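# Lavender case to cloth centre, gold bar stamped-up on it

## Task

Put the lavender case at the centre of the checked cloth, then rest the gold bar on the case with its stamped side facing up; at the end neither hand may be in contact with the case or the bar.

## Robot and tools

Robot: two arms, left_arm and right_arm, each ending in a four-digit hand (index, middle, ring, thumb) driven by sixteen motors. right_arm has a right hand; left_arm has its mirror-image left hand. Bases in the scene frame: left_arm at (-0.017, +0.468, 0) m, right_arm at (+0.079, -0.606, 0) m, each turned very slightly about z.

Frames. Scene frame: origin on the table-top plane between the arms, +z up, +x out over the table, left_arm toward +y. Reported hand positions (m), quaternions (wxyz) and velocities are in each arm's own base frame. Fixed cameras and the table use the scene frame. Motion offsets are expressed in the axes of each arm's current Hand target. Hand point axes (right hand): +z runs along the straightened fingers toward the tips, +y points out of the palm face, +x runs across the palm away from the thumb; on the left hand +x points toward the thumb. A rigid mast near the wrist on the palm side can strike objects.

The 48-number row (used by execute_actions and move), every value in [-1, 1], one flat list covering both arms: left_arm dx, dy, dz, rx, ry, rz; then the left hand's 16 motor goals; then left current_limit, speed; then the same 24 numbers for right_arm. dx..rz are an offset (not a pose) from that arm's Hand target as it stood when the action or move began; 1.0 equals 0.6 m for dx,dy,dz or 180 degrees, and rx,ry,rz form a single rotation vector. Within one action every row counts from that same starting target, so sending the same offset again in a later action moves further. All six zero re-requests the current Hand target. Orientation commands get clipped to 32 degrees from the measured orientation each step.

Motor order (per hand): index_mcp, index_abd, index_pip, index_dip, middle_mcp, middle_abd, middle_pip, middle_dip, ring_mcp, ring_abd, ring_pip, ring_dip, thumb_cmc, thumb_axl, thumb_mcp, thumb_ipl. These are absolute goal angles scaled between each hinge's two stops. Straight values: _mcp +0.75, _abd 0.00, _pip +0.58, _dip +0.70, thumb_cmc +0.71, thumb_axl +0.68, thumb_mcp +0.23, thumb_ipl +0.17. Moving toward -1 curls fingers toward the palm and swings the thumb in front of the palm. current_limit maps -1..+1 to 0..550 mA (floor 11 mA); speed sets set-point rate at (speed+1)/2 of 8.5 rad/s. Initially current_limit +0.4, speed -0.6. A zero in a hand slot is a real goal; to leave a hand unchanged, copy back its hand_goal, hand_current_limit and hand_speed.

Tools.
- execute_actions(actions, cameras): actions is a list of actions; each action is up to 15 rows, one per 1/30 s step, the last row repeating to fill 15 steps. Images return only for an empty list or when cameras names them (["all"], [] or names).
- move(target, speed, blend, stop_force, zero, blocking, cameras): target is one 48-number row or up to 15 rows, all offsets from the same starting Hand targets (not chained). Straight-line paths, ending together, 0.5 s minimum, 10 s maximum. speed in m/s, 0.002 to 3.2 (default 0.25), rotation up to twice that in rad/s; may be one value or one per target. blend in m rounds corners (0 = full stop at each). stop_force in N, 4 to 120, one value for both arms: an arm halts when its wrist sensor feels that much push against its travel; it then usually still presses somewhat. Omit it when backing away from a contact, and avoid relying on it while the hand rotates. zero (default true) re-zeroes moving arms before the move. blocking=false returns after about 0.5 s while the move continues (not allowed with stop_force). Moves do not avoid obstacles; route around an arm's own base.
- wait(seconds 0..10, cameras): lets time pass holding last commands.
- stop(cameras): brakes a running move.
- zoom_image(camera, region [x0,y0,x1,y1] pixels, at most 504 by 504): closer look at the latest image.
- zero_wrist_force(arm): tare that arm's wrist sensor.
- finished_scene(scene 1..3): ends the scene irreversibly; the goal must hold with the robot not touching.

Results. Per arm: Hand target (the last commanded pose, which later offsets count from), end_effector_position/quat, velocities (omitted when joints read within noise), joint positions and torques, Wrist force/torque along the hand axes plus a peak line. Per hand: hand_goal, hand_measured, hand_current_ma, hand_state (moving, goal, blocked, overload). move adds a 'move:' line such as done, off_target, moving, held or fault, with limits=paced (pose clipped) or limits=held (steps withheld). If a hand point rests short, send the remaining distance as an offset. Cameras: cam_head_left, cam_head_right, cam_high, cam_left_wrist, cam_right_wrist, each 672x504.

Avoid. Force on an arm around 150 N, or joint contact torque at the limits (shoulder pan/lift 290, elbow 132, wrists 47.5 N m), causes a 10 s arm stop. Arms are stiff; aiming even slightly beyond a firm contact can fault. Faster moves hit harder. Keep arms from pressing on each other; one hand gripping the other's fingers counts. A motor at 495 mA or more for 5 s shuts down for 10 s. Motors heating to 85 °C lock the arm 30 to 60 s (MOTOR HOT warns at 70 °C). Never drop parts, release them while moving, or let anything leave the table. Loose objects may be nudged occasionally. After a HAND FAULT line, remaining calls of that reply are skipped.

Each tool is called in YAML: its name, and indented under it one key for each argument.

## Session

execute_actions:
  actions: []

Scene clock: 0.00 s.
left_arm: end_effector_position=(+0.5392, -0.3198, +0.2236) hand_goal=(+0.754, +0.000, +0.576, +0.696, +0.754, +0.000, +0.576, +0.696, +0.754, +0.000, +0.576, +0.696, +0.714, +0.678, +0.226, +0.168) hand_measured=(+0.754, +0.000, +0.576, +0.696, +0.754, +0.000, +0.576, +0.696, +0.754, +0.000, +0.576, +0.696, +0.714, +0.678, +0.226, +0.168) hand_current_ma=(+0, +0, +0, +0, +0, +0, +0, +0, +0, +0, +0, +0, +0, +0, +0, +0) hand_state=(goal, goal, goal, goal, goal, goal, goal, goal, goal, goal, goal, goal, goal, goal, goal, goal) hand_current_limit=0.40 hand_speed=-0.60 end_effector_quat_wxyz=(-0.417, +0.793, -0.433, +0.095) | right_arm: end_effector_position=(+0.7174, +0.2483, +0.2182) hand_goal=(+0.754, +0.000, +0.576, +0.696, +0.754, +0.000, +0.576, +0.696, +0.754, +0.000, +0.576, +0.696, +0.714, +0.678, +0.226, +0.168) hand_measured=(+0.754, +0.000, +0.576, +0.696, +0.754, +0.000, +0.576, +0.696, +0.754, +0.000, +0.576, +0.696, +0.714, +0.678, +0.226, +0.168) hand_current_ma=(+0, +0, +0, +0, +0, +0, +0, +0, +0, +0, +0, +0, +0, +0, +0, +0) hand_state=(goal, goal, goal, goal, goal, goal, goal, goal, goal, goal, goal, goal, goal, goal, goal, goal) hand_current_limit=0.40 hand_speed=-0.60 end_effector_quat_wxyz=(+0.007, +0.181, +0.772, +0.609)
Joint positions: left_arm=[-1.038 -1.163 1.795 1.299 0.743 -1.768] | right_arm=[-0.275 -0.897 1.857 0.737 0.263 1.658]
Joint velocities: within noise
Joint torques (N m): no reading
Wrist force (N): no reading
Wrist torque (N m): no reading
Wrist force, peak (N): no reading
Hand target: left_arm +0.5392, -0.3198, +0.2236; -0.417, +0.793, -0.433, +0.095 | right_arm +0.7174, +0.2483, +0.2182; +0.007, +0.181, +0.772, +0.609

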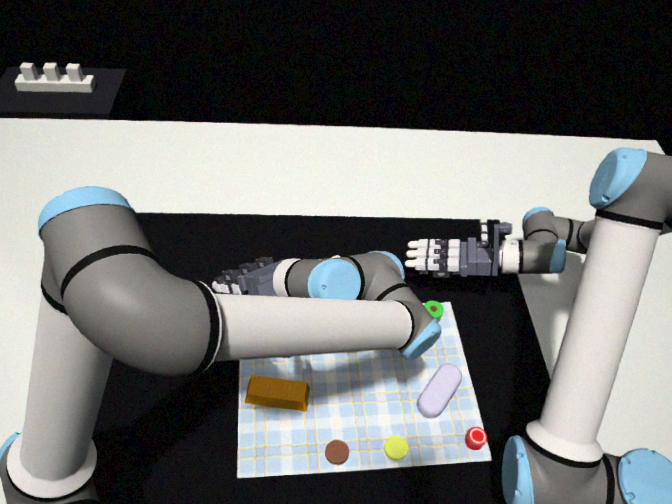

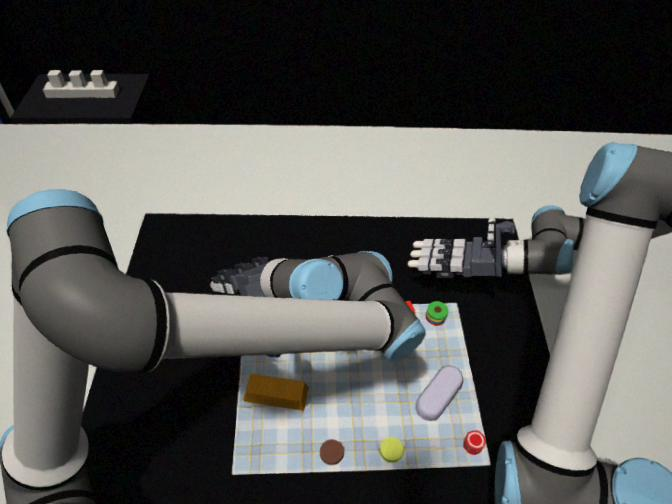

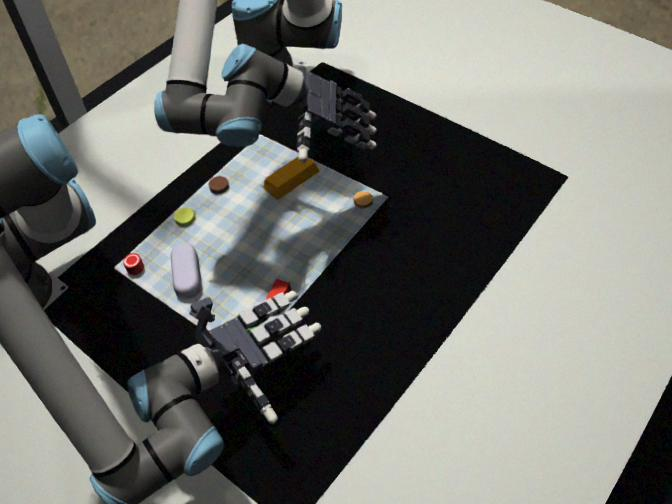

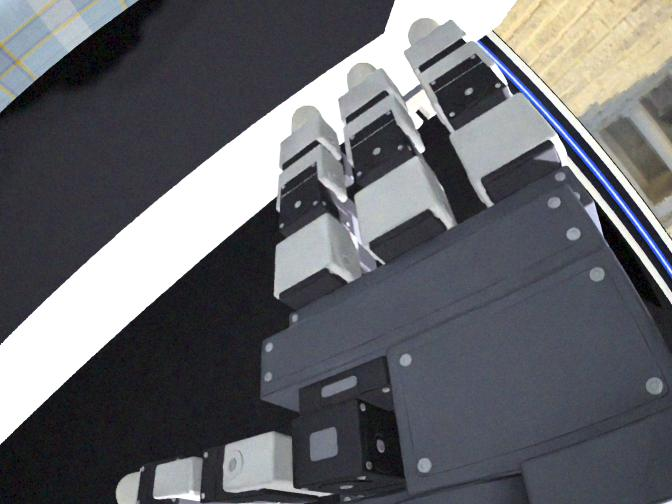

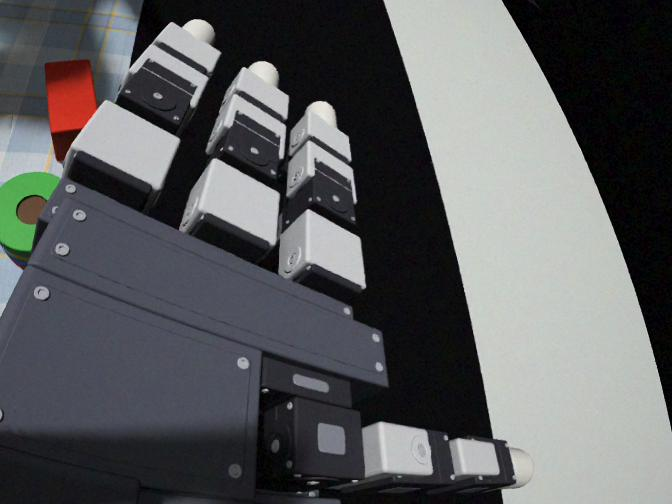

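zoom_image:
  camera: "cam_head_right"
  region: [220, 330, 360, 480]

zoom_image:
  camera: "cam_head_right"
  region: [380, 290, 520, 470]

zoom_image:
  camera: "cam_high"
  region: [100, 120, 400, 345]

Scaled by 3.360 from the camera's 672x504 image, which has a finer 960x720 frame.

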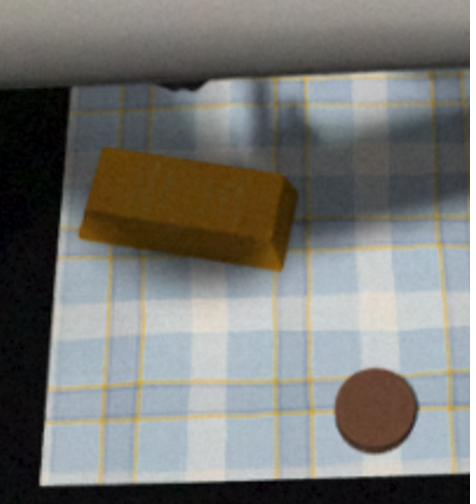

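Scaled by 2.800 from the camera's 672x504 image, which has a finer 960x720 frame.

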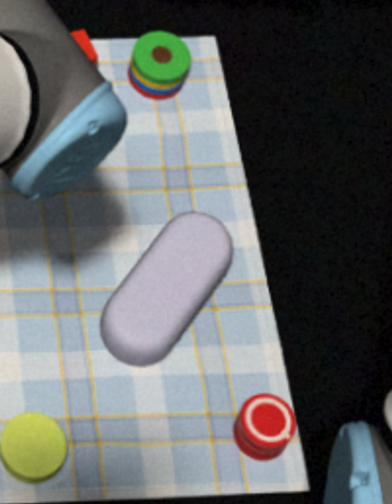

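Scaled by 1.680 from the camera's 672x504 image, which has a finer 960x720 frame.

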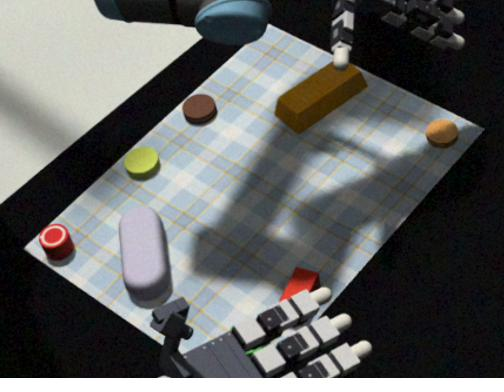

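move:
  target: [-0.0515, 0.1403, -0.0332, 0.1075, 0.2430, 0.0793, 0.685, 0, -0.299, 0.333, 0.685, 0, -0.299, 0.333, 0.89, 0, 0.577, 0.696, -0.671, 0.677, 0.112, 0.168, 0.4, -0.6, 0,0,0,0,0,0, 0.754, 0, 0.576, 0.696, 0.754, 0, 0.576, 0.696, 0.754, 0, 0.576, 0.696, 0.714, 0.678, 0.226, 0.168, 0.4, -0.6]
  cameras: ["all"]

Scene clock: 50.30 s.
left_arm: end_effector_position=(+0.4591, -0.3309, +0.1800) hand_goal=(+0.686, +0.000, -0.298, +0.334, +0.686, +0.000, -0.298, +0.334, +0.890, +0.000, +0.578, +0.696, -0.670, +0.678, +0.112, +0.168) hand_measured=(+0.680, +0.000, -0.296, +0.336, +0.682, +0.000, -0.296, +0.336, +0.870, +0.000, +0.576, +0.696, -0.666, +0.678, +0.112, +0.168) hand_current_ma=(-22, +0, +9, +10, -20, +0, +10, +12, -95, +0, -5, +0, +12, -3, -1, -1) hand_state=(goal, goal, goal, goal, goal, goal, goal, goal, blocked, goal, goal, goal, goal, goal, goal, goal) hand_current_limit=0.40 hand_speed=-0.60 end_effector_quat_wxyz=(+0.359, -0.563, +0.627, -0.400) | right_arm: end_effector_position=(+0.7174, +0.2483, +0.2182) hand_goal=(+0.754, +0.000, +0.576, +0.696, +0.754, +0.000, +0.576, +0.696, +0.754, +0.000, +0.576, +0.696, +0.714, +0.678, +0.226, +0.168) hand_measured=(+0.760, +0.000, +0.576, +0.696, +0.762, +0.000, +0.576, +0.696, +0.760, +0.000, +0.576, +0.696, +0.720, +0.678, +0.226, +0.168) hand_current_ma=(+4, +0, +0, +0, +5, +0, +0, +0, +5, +0, +0, +0, +4, +0, +0, +0) hand_state=(goal, goal, goal, goal, goal, goal, goal, goal, goal, goal, goal, goal, goal, goal, goal, goal) hand_current_limit=0.40 hand_speed=-0.60 end_effector_quat_wxyz=(+0.007, +0.181, +0.772, +0.609)
Joint positions: left_arm=[-1.262 -1.572 2.239 0.187 0.593 -0.76] | right_arm=[-0.275 -0.897 1.857 0.737 0.263 1.658]
Joint torques (N m): left_arm=[15.23 -28.61 -42.02 -0.56 -3.87 1.68] | right_arm=[-2.67 -78.49 -17.87 3.55 -2.19 0.19]
Wrist force (N): left_arm=[-0.5 -0.6 0.4] | right_arm=[-0.4 0.2 -0.2]
Wrist torque (N m): left_arm=[-0.03 0.16 -0.01] | right_arm=[0.05 0.05 -0.02]
Wrist force, peak (N): left_arm=[-0.7 -0.5 0.9] | right_arm=[-1.3 0.2 -0.2]
Hand target: left_arm +0.4591, -0.3309, +0.1800; +0.359, -0.563, +0.627, -0.400 | right_arm +0.7174, +0.2483, +0.2182; +0.007, +0.181, +0.772, +0.609
Off the commanded pose: left_arm 0.000 m, 0 deg | right_arm 0.000 m, 0 deg.
move: done
camera_calibration:
cam_left_wrist: T_world_to_cam=[[0.286864, 0.750675, 0.595144, -0.0297444], [-0.523312, -0.397572, 0.753712, -0.0761367], [0.802405, -0.527659, 0.278788, -0.466561], [0, 0, 0, 1]] pos_world=[0.34306, -0.254126, 0.205159]

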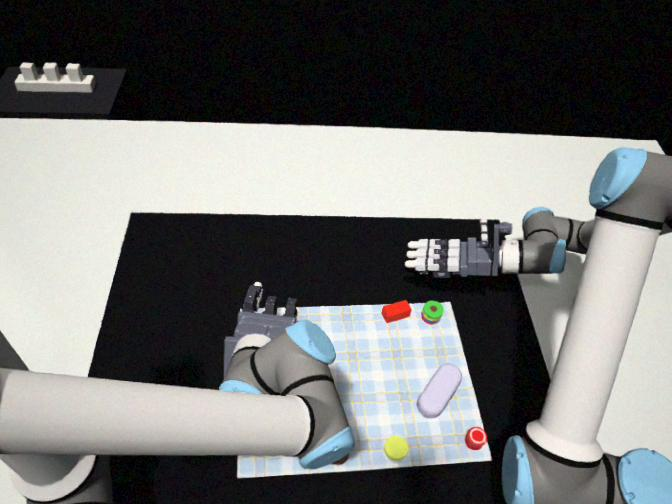

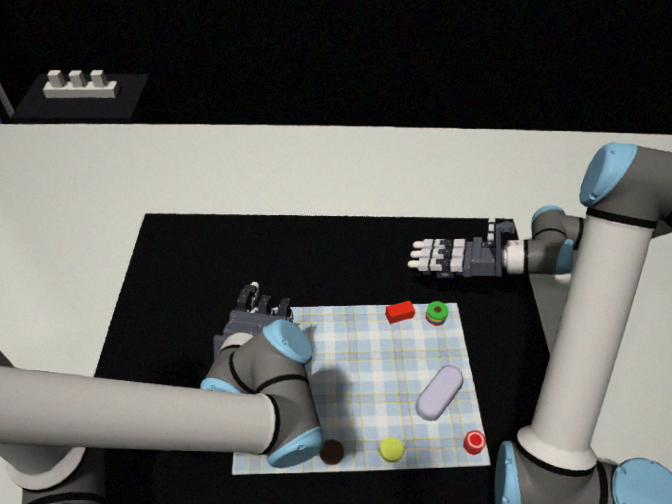

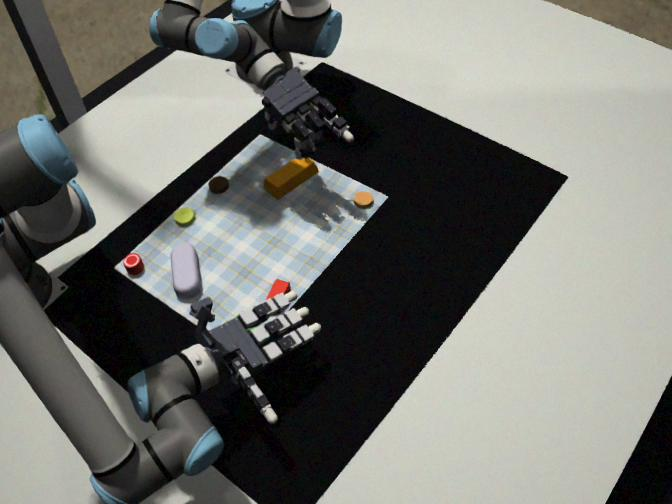

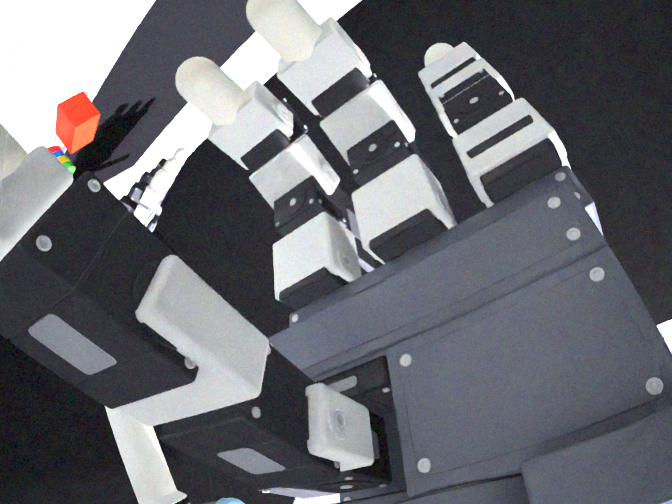

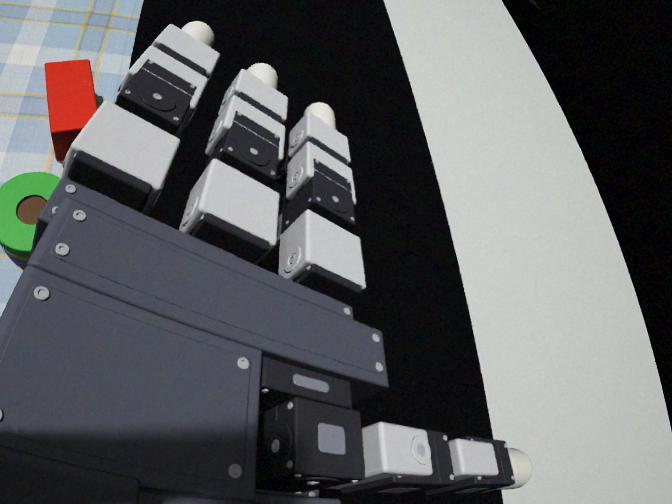

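move:
  target: [0, 0.1586, 0.0740, 0, 0, 0, 0.685, 0, -0.299, 0.333, 0.685, 0, -0.299, 0.333, 0.89, 0, 0.577, 0.696, -0.671, 0.677, 0.112, 0.168, 0.4, -0.6, 0,0,0,0,0,0, 0.754, 0, 0.576, 0.696, 0.754, 0, 0.576, 0.696, 0.754, 0, 0.576, 0.696, 0.714, 0.678, 0.226, 0.168, 0.4, -0.6]
  cameras: ["cam_left_wrist","cam_high","cam_head_right"]
  speed: 0.15

Scene clock: 57.63 s.
left_arm: end_effector_position=(+0.4593, -0.3308, +0.0750) hand_goal=(+0.686, +0.000, -0.298, +0.334, +0.686, +0.000, -0.298, +0.334, +0.890, +0.000, +0.578, +0.696, -0.670, +0.678, +0.112, +0.168) hand_measured=(+0.680, +0.000, -0.296, +0.336, +0.680, +0.000, -0.296, +0.336, +0.870, +0.000, +0.576, +0.696, -0.666, +0.678, +0.112, +0.168) hand_current_ma=(-25, +0, +9, +10, -23, +0, +10, +12, -94, +0, -5, +0, +12, -3, -1, -1) hand_state=(goal, goal, goal, goal, goal, goal, goal, goal, blocked, goal, goal, goal, goal, goal, goal, goal) hand_current_limit=0.40 hand_speed=-0.60 end_effector_quat_wxyz=(+0.359, -0.563, +0.627, -0.400) | right_arm: end_effector_position=(+0.7174, +0.2483, +0.2182) hand_goal=(+0.754, +0.000, +0.576, +0.696, +0.754, +0.000, +0.576, +0.696, +0.754, +0.000, +0.576, +0.696, +0.714, +0.678, +0.226, +0.168) hand_measured=(+0.760, +0.000, +0.576, +0.696, +0.762, +0.000, +0.576, +0.696, +0.760, +0.000, +0.576, +0.696, +0.720, +0.678, +0.226, +0.168) hand_current_ma=(+4, +0, +0, +0, +5, +0, +0, +0, +5, +0, +0, +0, +4, +0, +0, +0) hand_state=(goal, goal, goal, goal, goal, goal, goal, goal, goal, goal, goal, goal, goal, goal, goal, goal) hand_current_limit=0.40 hand_speed=-0.60 end_effector_quat_wxyz=(+0.007, +0.181, +0.772, +0.609)
Joint positions: left_arm=[-1.261 -1.411 2.32 -0.056 0.593 -0.759] | right_arm=[-0.275 -0.897 1.857 0.737 0.263 1.658]
Joint torques (N m): left_arm=[15.15 -29.61 -38.24 1.15 0.76 -0.61] | right_arm=[-1.59 -77.12 -18.78 3.8 -2.18 0.14]
Wrist force (N): left_arm=[-0.1 -0.2 0.2] | right_arm=[-0.1 -0.3 -0.4]
Wrist torque (N m): left_arm=[0.03 0.10 -0.09] | right_arm=[-0.01 0.03 -0.01]
Wrist force, peak (N): left_arm=[-0.2 -2.2 -0.4] | right_arm=[-1.0 0.7 -0.2]
Hand target: left_arm +0.4593, -0.3309, +0.0750; +0.359, -0.563, +0.627, -0.400 | right_arm +0.7174, +0.2483, +0.2182; +0.007, +0.181, +0.772, +0.609
Off the commanded pose: left_arm 0.000 m, 0 deg | right_arm 0.000 m, 0 deg.
move: done
camera_calibration:
cam_left_wrist: T_world_to_cam=[[0.286802, 0.750539, 0.595345, 0.0325508], [-0.523411, -0.39773, 0.753559, 0.00320914], [0.802362, -0.527732, 0.278771, -0.437478], [0, 0, 0, 1]] pos_world=[0.34336, -0.254026, 0.100159]
Images, in order (width x height): cam_head_right 672x504, cam_high 672x504, cam_left_wrist 672x504.

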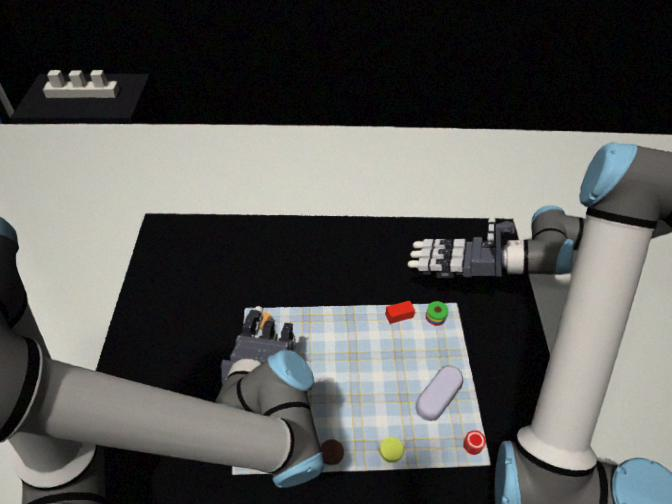

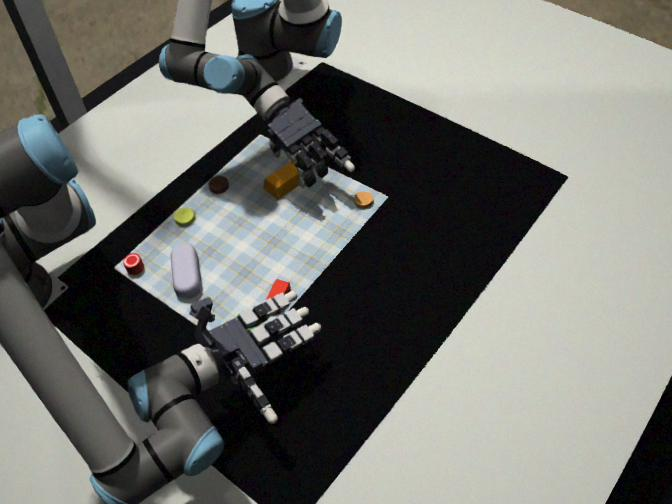

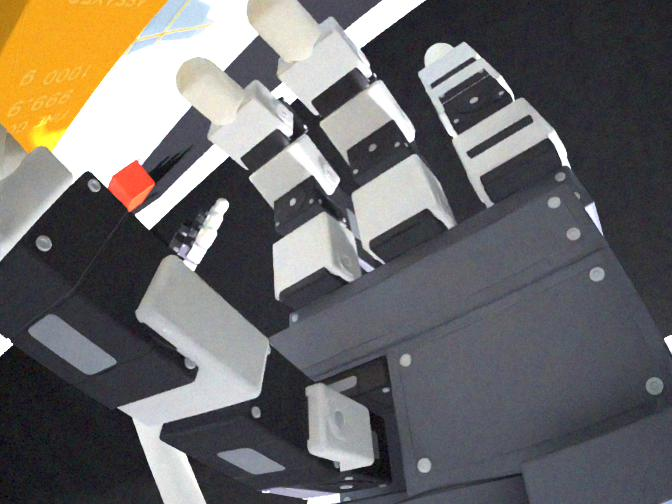

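zoom_image:
  camera: "cam_left_wrist"
  region: [0, 0, 250, 200]

Scaled by 2.016 from the camera's 672x504 image, which has a finer 960x720 frame.

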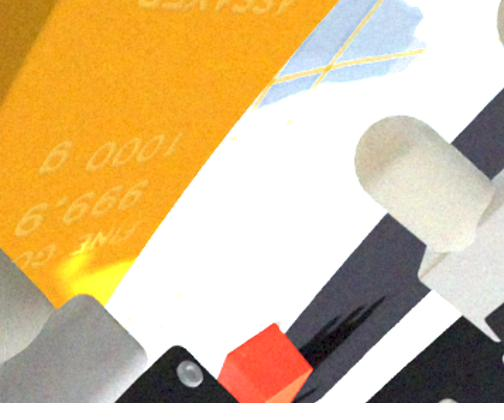

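move:
  target: [0.0163, 0.0533, 0.012, 0, 0.0101, 0.0047, 0.685, 0, -0.299, 0.333, 0.685, 0, -0.299, 0.333, 0.89, 0, 0.577, 0.696, -0.671, 0.677, 0.112, 0.168, 0.4, -0.6, 0,0,0,0,0,0, 0.754, 0, 0.576, 0.696, 0.754, 0, 0.576, 0.696, 0.754, 0, 0.576, 0.696, 0.714, 0.678, 0.226, 0.168, 0.4, -0.6]
  cameras: ["cam_left_wrist","cam_high"]
  speed: 0.08

Scene clock: 65.17 s.
left_arm: end_effector_position=(+0.4512, -0.3398, +0.0428) hand_goal=(+0.686, +0.000, -0.298, +0.334, +0.686, +0.000, -0.298, +0.334, +0.890, +0.000, +0.578, +0.696, -0.670, +0.678, +0.112, +0.168) hand_measured=(+0.680, +0.000, -0.296, +0.336, +0.680, +0.000, -0.296, +0.336, +0.870, +0.000, +0.576, +0.696, -0.666, +0.678, +0.112, +0.168) hand_current_ma=(-25, +0, +9, +10, -23, +0, +10, +12, -94, +0, -5, +0, +12, -3, -1, -1) hand_state=(goal, goal, goal, goal, goal, goal, goal, goal, blocked, goal, goal, goal, goal, goal, goal, goal) hand_current_limit=0.40 hand_speed=-0.60 end_effector_quat_wxyz=(+0.352, -0.552, +0.637, -0.406) | right_arm: end_effector_position=(+0.7174, +0.2483, +0.2182) hand_goal=(+0.754, +0.000, +0.576, +0.696, +0.754, +0.000, +0.576, +0.696, +0.754, +0.000, +0.576, +0.696, +0.714, +0.678, +0.226, +0.168) hand_measured=(+0.760, +0.000, +0.576, +0.696, +0.762, +0.000, +0.576, +0.696, +0.760, +0.000, +0.576, +0.696, +0.720, +0.678, +0.226, +0.168) hand_current_ma=(+4, +0, +0, +0, +5, +0, +0, +0, +5, +0, +0, +0, +4, +0, +0, +0) hand_state=(goal, goal, goal, goal, goal, goal, goal, goal, goal, goal, goal, goal, goal, goal, goal, goal) hand_current_limit=0.40 hand_speed=-0.60 end_effector_quat_wxyz=(+0.007, +0.181, +0.772, +0.609)
Joint positions: left_arm=[-1.28 -1.361 2.345 -0.147 0.604 -0.738] | right_arm=[-0.275 -0.897 1.857 0.737 0.263 1.658]
Joint torques (N m): left_arm=[16.06 -48.26 -35.68 4.54 -3.31 -2.37] | right_arm=[-1.58 -78.59 -18.84 3.67 -2.28 0.13]
Wrist force (N): left_arm=[-0.3 -0.2 0.2] | right_arm=[-0.5 0.3 -0.3]
Wrist torque (N m): left_arm=[0.03 0.11 -0.09] | right_arm=[0.06 0.08 -0.04]
Wrist force, peak (N): left_arm=[-0.1 -1.8 0.2] | right_arm=[-1.2 0.1 -0.4]
Hand target: left_arm +0.4514, -0.3399, +0.0430; +0.352, -0.552, +0.637, -0.407 | right_arm +0.7174, +0.2483, +0.2182; +0.007, +0.181, +0.772, +0.609
Off the commanded pose: left_arm 0.000 m, 0 deg | right_arm 0.000 m, 0 deg.
move: done
camera_calibration:
cam_left_wrist: T_world_to_cam=[[0.313165, 0.739847, 0.595444, 0.045213], [-0.537032, -0.379156, 0.75355, 0.0320686], [0.783278, -0.555758, 0.278583, -0.427689], [0, 0, 0, 1]] pos_world=[0.338062, -0.258983, 0.0680598]
Images, in order (width x height): cam_high 672x504, cam_left_wrist 672x504.

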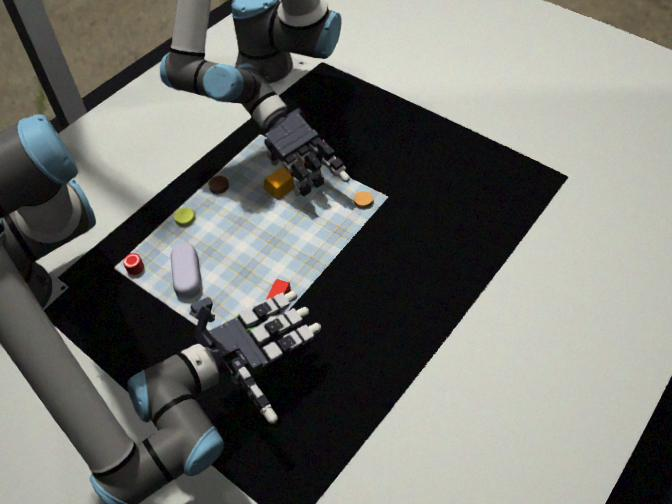

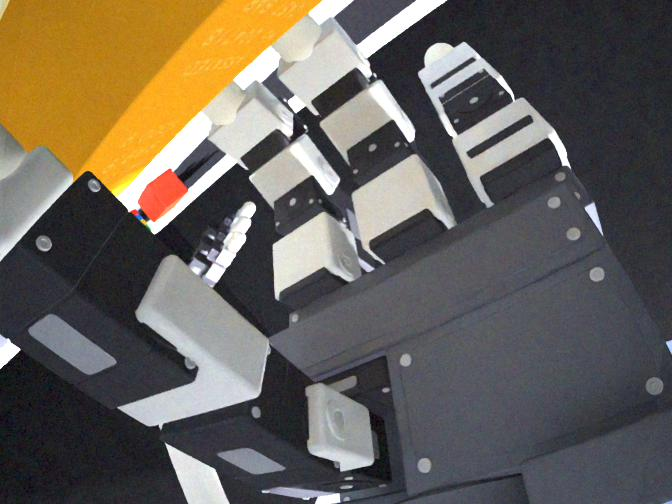

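move:
  target: [0,0,0,0,0,0, 0.548, 0, -0.299, 0.333, 0.548, 0, -0.299, 0.333, 0.89, 0, 0.577, 0.696, -0.671, 0.677, -0.20, 0.168, 0.0, -0.85, 0,0,0,0,0,0, 0.754, 0, 0.576, 0.696, 0.754, 0, 0.576, 0.696, 0.754, 0, 0.576, 0.696, 0.714, 0.678, 0.226, 0.168, 0.4, -0.6]
  cameras: ["cam_left_wrist","cam_high"]

Scene clock: 67.80 s.
left_arm: end_effector_position=(+0.4514, -0.3399, +0.0430) hand_goal=(+0.548, +0.000, -0.298, +0.334, +0.548, +0.000, -0.298, +0.334, +0.890, +0.000, +0.578, +0.696, -0.670, +0.678, -0.200, +0.168) hand_measured=(+0.544, +0.000, -0.296, +0.336, +0.544, +0.000, -0.296, +0.336, +0.870, +0.000, +0.576, +0.696, -0.666, +0.678, -0.086, +0.178) hand_current_ma=(-17, +0, +9, +10, -15, +0, +10, +12, -94, +0, -5, +0, +12, -3, +275, +59) hand_state=(goal, goal, goal, goal, goal, goal, goal, goal, blocked, goal, goal, goal, goal, goal, blocked, goal) hand_current_limit=0.00 hand_speed=-0.85 end_effector_quat_wxyz=(+0.352, -0.552, +0.637, -0.407) | right_arm: end_effector_position=(+0.7174, +0.2483, +0.2182) hand_goal=(+0.754, +0.000, +0.576, +0.696, +0.754, +0.000, +0.576, +0.696, +0.754, +0.000, +0.576, +0.696, +0.714, +0.678, +0.226, +0.168) hand_measured=(+0.760, +0.000, +0.576, +0.696, +0.762, +0.000, +0.576, +0.696, +0.760, +0.000, +0.576, +0.696, +0.720, +0.678, +0.226, +0.168) hand_current_ma=(+4, +0, +0, +0, +5, +0, +0, +0, +5, +0, +0, +0, +4, +0, +0, +0) hand_state=(goal, goal, goal, goal, goal, goal, goal, goal, goal, goal, goal, goal, goal, goal, goal, goal) hand_current_limit=0.40 hand_speed=-0.60 end_effector_quat_wxyz=(+0.007, +0.181, +0.772, +0.609)
Joint positions: left_arm=[-1.28 -1.361 2.344 -0.147 0.604 -0.738] | right_arm=[-0.275 -0.897 1.857 0.737 0.263 1.658]
Joint torques (N m): left_arm=[16.06 -50.55 -35.79 0.67 -3.77 -3.08] | right_arm=[-1.52 -78.19 -18.66 3.7 -1.9 -0.05]
Wrist force (N): left_arm=[-0.1 0.4 -1.2] | right_arm=[-0.2 -0.3 -0.8]
Wrist torque (N m): left_arm=[0.00 0.10 -0.08] | right_arm=[0.04 0.04 -0.02]
Wrist force, peak (N): left_arm=[-0.4 0.3 -1.6] | right_arm=[-0.9 0.1 -0.6]
Hand target: left_arm +0.4514, -0.3399, +0.0430; +0.352, -0.552, +0.637, -0.407 | right_arm +0.7174, +0.2483, +0.2182; +0.007, +0.181, +0.772, +0.609
Off the commanded pose: left_arm 0.000 m, 0 deg | right_arm 0.000 m, 0 deg.
move: done
camera_calibration:
cam_left_wrist: T_world_to_cam=[[0.312798, 0.740216, 0.595178, 0.0454956], [-0.537062, -0.378996, 0.753609, 0.0321325], [0.783404, -0.555375, 0.278993, -0.427794], [0, 0, 0, 1]] pos_world=[0.338162, -0.259085, 0.0680583]
Images, in order (width x height): cam_high 672x504, cam_left_wrist 672x504.

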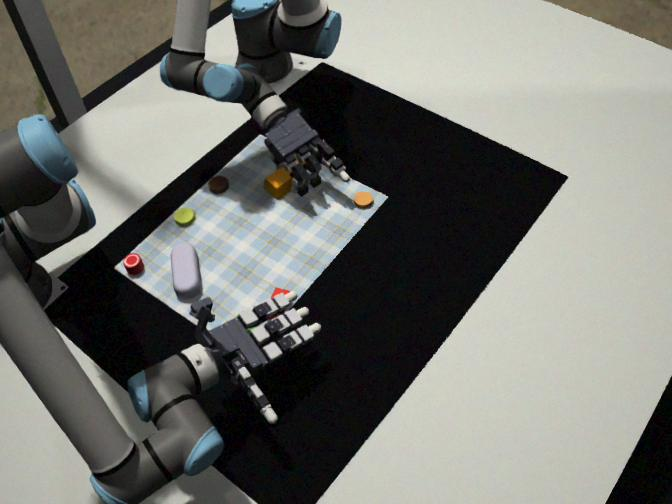

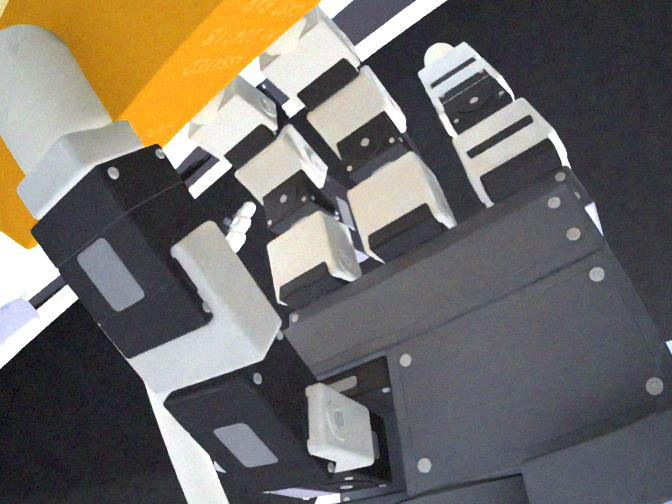

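move:
  target: [0,0,0,0,0,0, 0.36, 0, -0.299, 0.333, 0.36, 0, -0.299, 0.333, 0.89, 0, 0.577, 0.696, -0.671, 0.677, -0.25, 0.168, 0.4, -0.85, 0,0,0,0,0,0, 0.754, 0, 0.576, 0.696, 0.754, 0, 0.576, 0.696, 0.754, 0, 0.576, 0.696, 0.714, 0.678, 0.226, 0.168, 0.4, -0.6]
  cameras: ["cam_left_wrist","cam_high"]

Scene clock: 71.17 s.
left_arm: end_effector_position=(+0.4514, -0.3399, +0.0430) hand_goal=(+0.360, +0.000, -0.298, +0.334, +0.360, +0.000, -0.298, +0.334, +0.890, +0.000, +0.578, +0.696, -0.670, +0.678, -0.250, +0.168) hand_measured=(+0.476, +0.000, -0.290, +0.336, +0.468, +0.000, -0.288, +0.336, +0.870, +0.000, +0.576, +0.696, -0.668, +0.678, -0.090, +0.184) hand_current_ma=(+385, +0, +34, +10, +385, +0, +40, +8, -94, +0, -5, +0, +12, -3, +385, +92) hand_state=(blocked, goal, goal, goal, blocked, goal, goal, goal, blocked, goal, goal, goal, goal, goal, blocked, goal) hand_current_limit=0.40 hand_speed=-0.85 end_effector_quat_wxyz=(+0.352, -0.552, +0.637, -0.407) | right_arm: end_effector_position=(+0.7174, +0.2483, +0.2182) hand_goal=(+0.754, +0.000, +0.576, +0.696, +0.754, +0.000, +0.576, +0.696, +0.754, +0.000, +0.576, +0.696, +0.714, +0.678, +0.226, +0.168) hand_measured=(+0.760, +0.000, +0.576, +0.696, +0.762, +0.000, +0.576, +0.696, +0.760, +0.000, +0.576, +0.696, +0.720, +0.678, +0.226, +0.168) hand_current_ma=(+4, +0, +0, +0, +5, +0, +0, +0, +5, +0, +0, +0, +4, +0, +0, +0) hand_state=(goal, goal, goal, goal, goal, goal, goal, goal, goal, goal, goal, goal, goal, goal, goal, goal) hand_current_limit=0.40 hand_speed=-0.60 end_effector_quat_wxyz=(+0.007, +0.181, +0.772, +0.609)
Joint positions: left_arm=[-1.28 -1.361 2.344 -0.147 0.604 -0.738] | right_arm=[-0.275 -0.897 1.857 0.737 0.263 1.658]
Joint torques (N m): left_arm=[13.5 -47.81 -31.58 4.12 -2.21 -2.95] | right_arm=[-2.6 -77.28 -18.49 3.67 -2.05 0.14]
Wrist force (N): left_arm=[-0.5 -5.4 0.7] | right_arm=[-0.4 0.0 -0.4]
Wrist torque (N m): left_arm=[0.21 0.12 -0.07] | right_arm=[0.05 0.05 -0.03]
Wrist force, peak (N): left_arm=[-0.5 -5.6 0.8] | right_arm=[-0.9 0.2 -0.9]
Hand target: left_arm +0.4514, -0.3399, +0.0430; +0.352, -0.552, +0.637, -0.407 | right_arm +0.7174, +0.2483, +0.2182; +0.007, +0.181, +0.772, +0.609
Off the commanded pose: left_arm 0.000 m, 0 deg | right_arm 0.000 m, 0 deg.
move: done
camera_calibration:
cam_left_wrist: T_world_to_cam=[[0.312798, 0.740216, 0.595178, 0.0454361], [-0.537062, -0.378996, 0.753609, 0.0320572], [0.783404, -0.555375, 0.278993, -0.427822], [0, 0, 0, 1]] pos_world=[0.338162, -0.259085, 0.0681583]
Images, in order (width x height): cam_high 672x504, cam_left_wrist 672x504.

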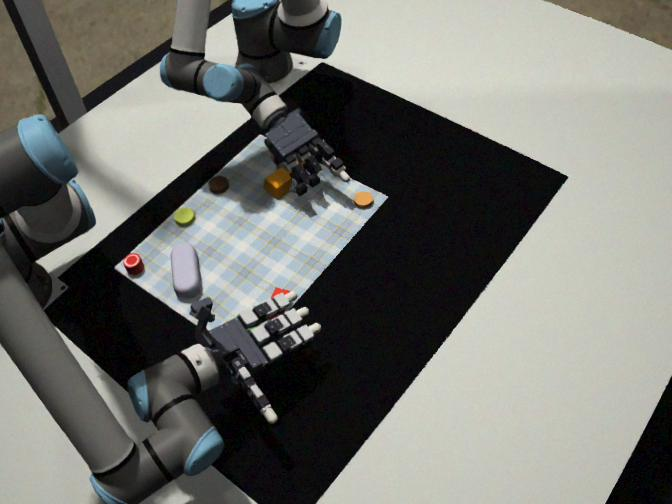

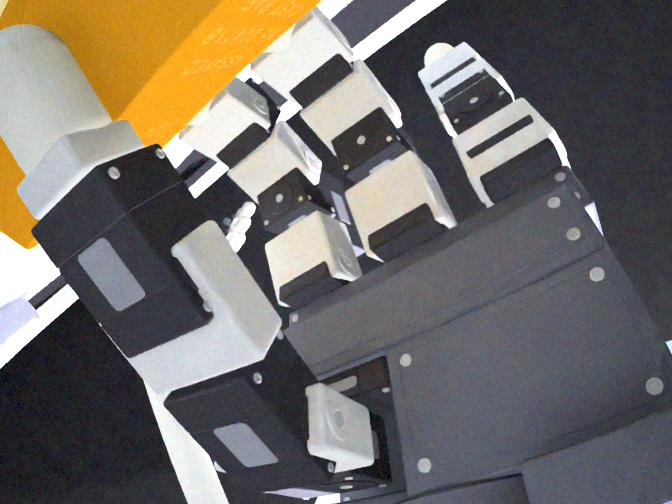

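move:
  target: [0,-0.0604,-0.0282,0,0,0, 0.36, 0, -0.299, 0.333, 0.36, 0, -0.299, 0.333, 0.89, 0, 0.577, 0.696, -0.671, 0.677, -0.25, 0.168, 0.4, -0.85, 0,0,0,0,0,0, 0.754, 0, 0.576, 0.696, 0.754, 0, 0.576, 0.696, 0.754, 0, 0.576, 0.696, 0.714, 0.678, 0.226, 0.168, 0.4, -0.6]
  cameras: ["cam_left_wrist","cam_high"]
  speed: 0.04

Scene clock: 73.77 s.
left_arm: end_effector_position=(+0.4513, -0.3400, +0.0831) hand_goal=(+0.360, +0.000, -0.298, +0.334, +0.360, +0.000, -0.298, +0.334, +0.890, +0.000, +0.578, +0.696, -0.670, +0.678, -0.250, +0.168) hand_measured=(+0.434, +0.000, -0.270, +0.348, +0.406, +0.000, -0.266, +0.350, +0.870, +0.000, +0.576, +0.696, -0.668, +0.678, -0.090, +0.200) hand_current_ma=(+368, +0, +122, +59, +221, +0, +140, +68, -94, +0, -5, +0, +12, -1, +385, +192) hand_state=(blocked, goal, blocked, goal, blocked, goal, blocked, goal, blocked, goal, goal, goal, goal, goal, blocked, blocked) hand_current_limit=0.40 hand_speed=-0.85 end_effector_quat_wxyz=(+0.352, -0.552, +0.637, -0.407) end_effector_velocity=(+0.001, -0.002, -0.001) end_effector_angular_velocity=(-0.004, -0.002, +0.000) | right_arm: end_effector_position=(+0.7174, +0.2483, +0.2182) hand_goal=(+0.754, +0.000, +0.576, +0.696, +0.754, +0.000, +0.576, +0.696, +0.754, +0.000, +0.576, +0.696, +0.714, +0.678, +0.226, +0.168) hand_measured=(+0.760, +0.000, +0.576, +0.696, +0.762, +0.000, +0.576, +0.696, +0.760, +0.000, +0.576, +0.696, +0.720, +0.678, +0.226, +0.168) hand_current_ma=(+4, +0, +0, +0, +5, +0, +0, +0, +5, +0, +0, +0, +4, +0, +0, +0) hand_state=(goal, goal, goal, goal, goal, goal, goal, goal, goal, goal, goal, goal, goal, goal, goal, goal) hand_current_limit=0.40 hand_speed=-0.60 end_effector_quat_wxyz=(+0.007, +0.181, +0.772, +0.609)
Joint positions: left_arm=[-1.28 -1.434 2.321 -0.052 0.604 -0.739] | right_arm=[-0.275 -0.897 1.857 0.737 0.263 1.658]
Joint velocities: left_arm=[0 0.002 -0.001 -0.005 0 0.001] | right_arm=[within noise]
Joint torques (N m): left_arm=[-13.92 -22.94 -22.1 0.07 -4.04 -3.16] | right_arm=[-2.37 -77.93 -18.4 3.78 -2.18 0.07]
Wrist force (N): left_arm=[-0.2 2.2 1.7] | right_arm=[-1.0 0.3 -0.1]
Wrist torque (N m): left_arm=[0.07 0.09 -0.04] | right_arm=[0.05 0.13 -0.08]
Wrist force, peak (N): left_arm=[-0.4 -5.7 0.7] | right_arm=[-1.1 -0.2 -0.6]
Hand target: left_arm +0.4513, -0.3399, +0.0830; +0.352, -0.552, +0.637, -0.407 | right_arm +0.7174, +0.2483, +0.2182; +0.007, +0.181, +0.772, +0.609
Off the commanded pose: left_arm 0.000 m, 0 deg | right_arm 0.000 m, 0 deg.
move: done
camera_calibration:
cam_left_wrist: T_world_to_cam=[[0.312803, 0.74037, 0.594984, 0.0217346], [-0.537028, -0.378822, 0.753721, 0.00176729], [0.783426, -0.555289, 0.279102, -0.438984], [0, 0, 0, 1]] pos_world=[0.338062, -0.259185, 0.108258]
Images, in order (width x height): cam_high 672x504, cam_left_wrist 672x504.

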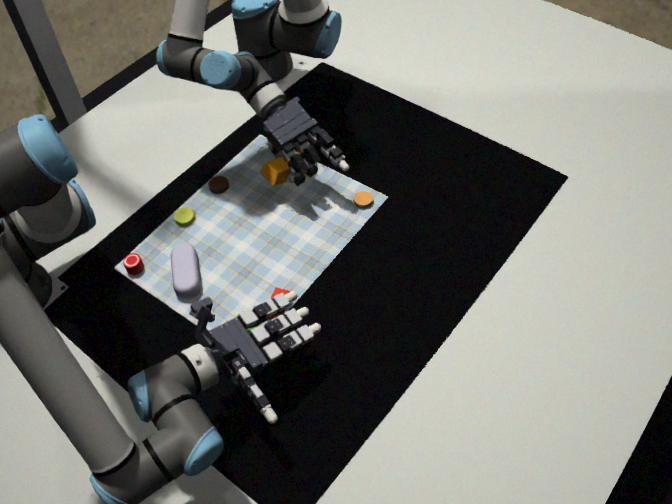

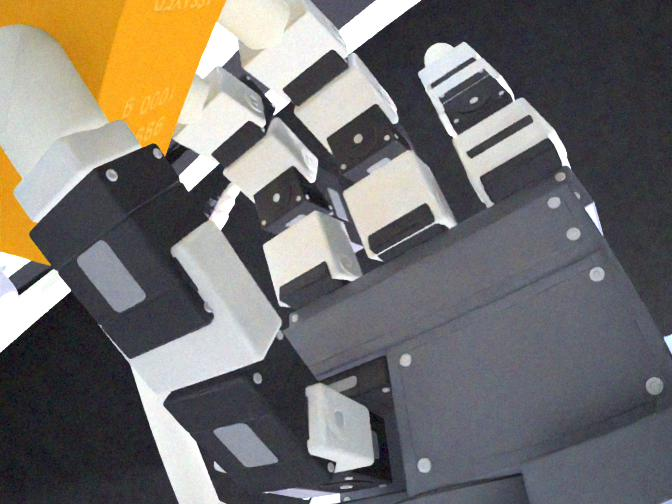

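zoom_image:
  camera: "cam_left_wrist"
  region: [0, 0, 300, 300]

zoom_image:
  camera: "cam_high"
  region: [220, 120, 380, 240]

Scaled by 1.680 from the camera's 672x504 image, which has a finer 960x720 frame.

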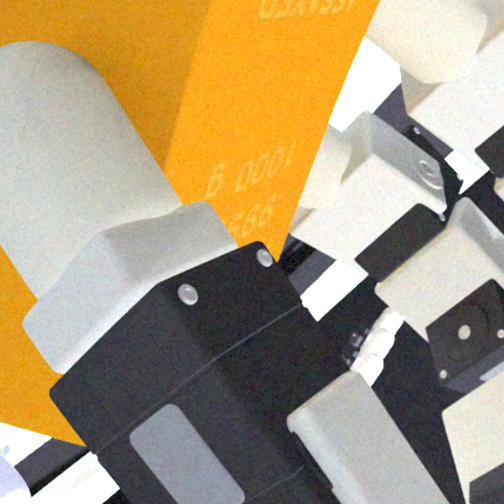

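Scaled by 3.150 from the camera's 672x504 image, which has a finer 960x720 frame.

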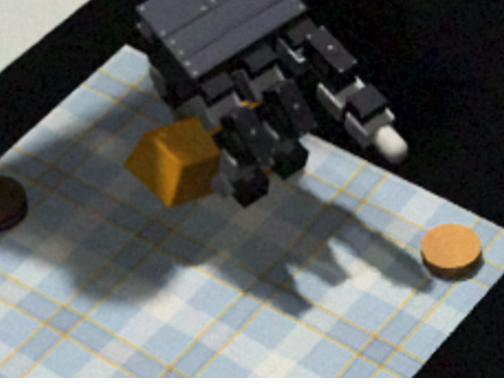

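move:
  target: [0,0.0604,0.0282,0,0,0, 0.36, 0, -0.299, 0.333, 0.36, 0, -0.299, 0.333, 0.89, 0, 0.577, 0.696, -0.671, 0.677, -0.25, 0.168, 0.4, -0.85, 0,0,0,0,0,0, 0.754, 0, 0.576, 0.696, 0.754, 0, 0.576, 0.696, 0.754, 0, 0.576, 0.696, 0.714, 0.678, 0.226, 0.168, 0.4, -0.6]
  cameras: ["cam_left_wrist"]
  speed: 0.03
  stop_force: 6

Scene clock: 83.57 s.
left_arm: end_effector_position=(+0.4513, -0.3399, +0.0684) hand_goal=(+0.360, +0.000, -0.298, +0.334, +0.360, +0.000, -0.298, +0.334, +0.890, +0.000, +0.578, +0.696, -0.670, +0.678, -0.250, +0.168) hand_measured=(+0.396, +0.000, -0.278, +0.342, +0.390, +0.000, -0.276, +0.342, +0.870, +0.000, +0.576, +0.696, -0.668, +0.678, -0.114, +0.192) hand_current_ma=(+169, +0, +87, +34, +139, +2, +94, +35, -94, +0, -5, +0, +8, +3, +385, +146) hand_state=(blocked, goal, goal, goal, blocked, goal, blocked, goal, blocked, goal, goal, goal, goal, goal, blocked, blocked) hand_current_limit=0.40 hand_speed=-0.85 end_effector_quat_wxyz=(+0.352, -0.552, +0.637, -0.407) | right_arm: end_effector_position=(+0.7174, +0.2483, +0.2182) hand_goal=(+0.754, +0.000, +0.576, +0.696, +0.754, +0.000, +0.576, +0.696, +0.754, +0.000, +0.576, +0.696, +0.714, +0.678, +0.226, +0.168) hand_measured=(+0.760, +0.000, +0.576, +0.696, +0.762, +0.000, +0.576, +0.696, +0.760, +0.000, +0.576, +0.696, +0.720, +0.678, +0.226, +0.168) hand_current_ma=(+4, +0, +0, +0, +5, +0, +0, +0, +5, +0, +0, +0, +4, +0, +0, +0) hand_state=(goal, goal, goal, goal, goal, goal, goal, goal, goal, goal, goal, goal, goal, goal, goal, goal) hand_current_limit=0.40 hand_speed=-0.60 end_effector_quat_wxyz=(+0.007, +0.181, +0.772, +0.609)
Joint positions: left_arm=[-1.28 -1.408 2.331 -0.087 0.604 -0.739] | right_arm=[-0.275 -0.897 1.857 0.737 0.263 1.658]
Joint torques (N m): left_arm=[-4.5 -21.34 -38.38 -0.76 -1.53 -0.93] | right_arm=[-1.86 -76.7 -18.85 3.85 -1.98 -0.03]
Wrist force (N): left_arm=[-1.2 -0.4 0.0] | right_arm=[-0.2 0.3 -0.1]
Wrist torque (N m): left_arm=[-0.02 0.13 -0.05] | right_arm=[0.05 0.03 0.00]
Wrist force, peak (N): left_arm=[-0.1 -9.6 -2.4] | right_arm=[-0.9 0.6 0.6]
Hand target: left_arm +0.4513, -0.3399, +0.0684; +0.352, -0.552, +0.637, -0.407 (not the last commanded pose) | right_arm +0.7174, +0.2483, +0.2182; +0.007, +0.181, +0.772, +0.609
Off the commanded pose: left_arm 0.025 m, 0 deg | right_arm 0.000 m, 0 deg.
move: contact (left_arm)
camera_calibration:
cam_left_wrist: T_world_to_cam=[[0.31283, 0.740239, 0.595133, 0.0303494], [-0.537044, -0.378952, 0.753644, 0.0128637], [0.783404, -0.555375, 0.278994, -0.43483], [0, 0, 0, 1]] pos_world=[0.338062, -0.259085, 0.0935582]
Images, in order (width x height): cam_left_wrist 672x504.

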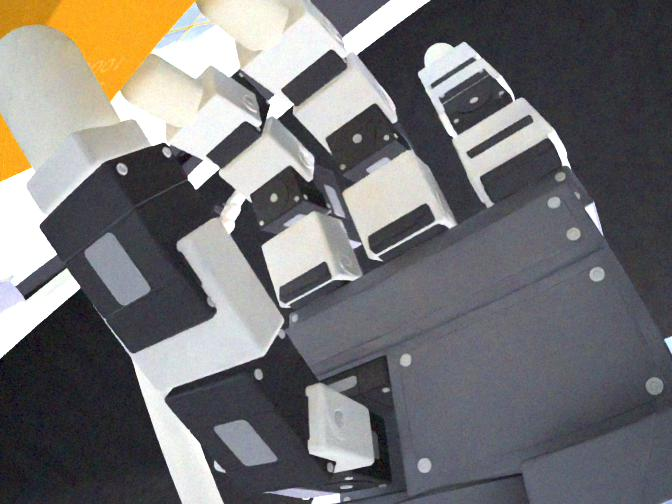

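move:
  target: [0,0,0,0,0,0, 0.685, 0, -0.299, 0.333, 0.685, 0, -0.299, 0.333, 0.89, 0, 0.577, 0.696, -0.671, 0.677, 0.112, 0.168, 0.4, -0.9, 0,0,0,0,0,0, 0.754, 0, 0.576, 0.696, 0.754, 0, 0.576, 0.696, 0.754, 0, 0.576, 0.696, 0.714, 0.678, 0.226, 0.168, 0.4, -0.6]
  cameras: ["cam_left_wrist","cam_high"]

Scene clock: 88.60 s.
left_arm: end_effector_position=(+0.4513, -0.3399, +0.0684) hand_goal=(+0.686, +0.000, -0.298, +0.334, +0.686, +0.000, -0.298, +0.334, +0.890, +0.000, +0.578, +0.696, -0.670, +0.678, +0.112, +0.168) hand_measured=(+0.668, +0.000, -0.296, +0.336, +0.670, +0.000, -0.296, +0.338, +0.870, +0.000, +0.576, +0.696, -0.668, +0.678, +0.108, +0.170) hand_current_ma=(-82, +0, +9, +11, -75, +2, +11, +12, -94, +0, -5, +0, +7, +3, -21, +10) hand_state=(goal, goal, goal, goal, goal, goal, goal, goal, blocked, goal, goal, goal, goal, goal, goal, goal) hand_current_limit=0.40 hand_speed=-0.90 end_effector_quat_wxyz=(+0.352, -0.552, +0.637, -0.407) | right_arm: end_effector_position=(+0.7174, +0.2483, +0.2182) hand_goal=(+0.754, +0.000, +0.576, +0.696, +0.754, +0.000, +0.576, +0.696, +0.754, +0.000, +0.576, +0.696, +0.714, +0.678, +0.226, +0.168) hand_measured=(+0.760, +0.000, +0.576, +0.696, +0.762, +0.000, +0.576, +0.696, +0.760, +0.000, +0.576, +0.696, +0.720, +0.678, +0.226, +0.168) hand_current_ma=(+4, +0, +0, +0, +5, +0, +0, +0, +5, +0, +0, +0, +4, +0, +0, +0) hand_state=(goal, goal, goal, goal, goal, goal, goal, goal, goal, goal, goal, goal, goal, goal, goal, goal) hand_current_limit=0.40 hand_speed=-0.60 end_effector_quat_wxyz=(+0.007, +0.181, +0.772, +0.609)
Joint positions: left_arm=[-1.28 -1.408 2.331 -0.087 0.604 -0.739] | right_arm=[-0.275 -0.897 1.857 0.737 0.263 1.658]
Joint torques (N m): left_arm=[-5.96 -21.94 -34.57 0.34 0.23 -1.06] | right_arm=[-2.34 -78.28 -19.05 3.89 -1.95 -0.09]
Wrist force (N): left_arm=[-0.2 -0.5 0.3] | right_arm=[-0.4 -0.5 0.6]
Wrist torque (N m): left_arm=[-0.02 0.12 -0.04] | right_arm=[-0.11 0.03 -0.05]
Wrist force, peak (N): left_arm=[0.0 -0.8 -1.8] | right_arm=[-1.3 0.3 -0.5]
Hand target: left_arm +0.4513, -0.3399, +0.0684; +0.352, -0.552, +0.637, -0.407 | right_arm +0.7174, +0.2483, +0.2182; +0.007, +0.181, +0.772, +0.609
Off the commanded pose: left_arm 0.000 m, 0 deg | right_arm 0.000 m, 0 deg.
move: done
camera_calibration:
cam_left_wrist: T_world_to_cam=[[0.312798, 0.740216, 0.595178, 0.0303498], [-0.537062, -0.378996, 0.753609, 0.0128618], [0.783404, -0.555375, 0.278993, -0.43483], [0, 0, 0, 1]] pos_world=[0.338062, -0.259085, 0.0935583]
Images, in order (width x height): cam_high 672x504, cam_left_wrist 672x504.

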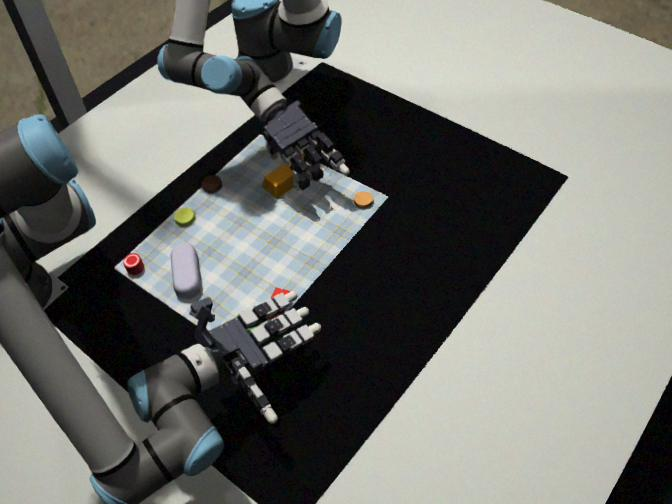

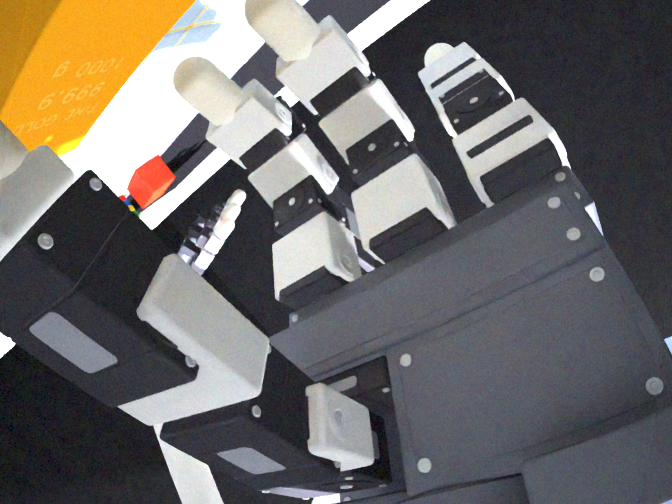

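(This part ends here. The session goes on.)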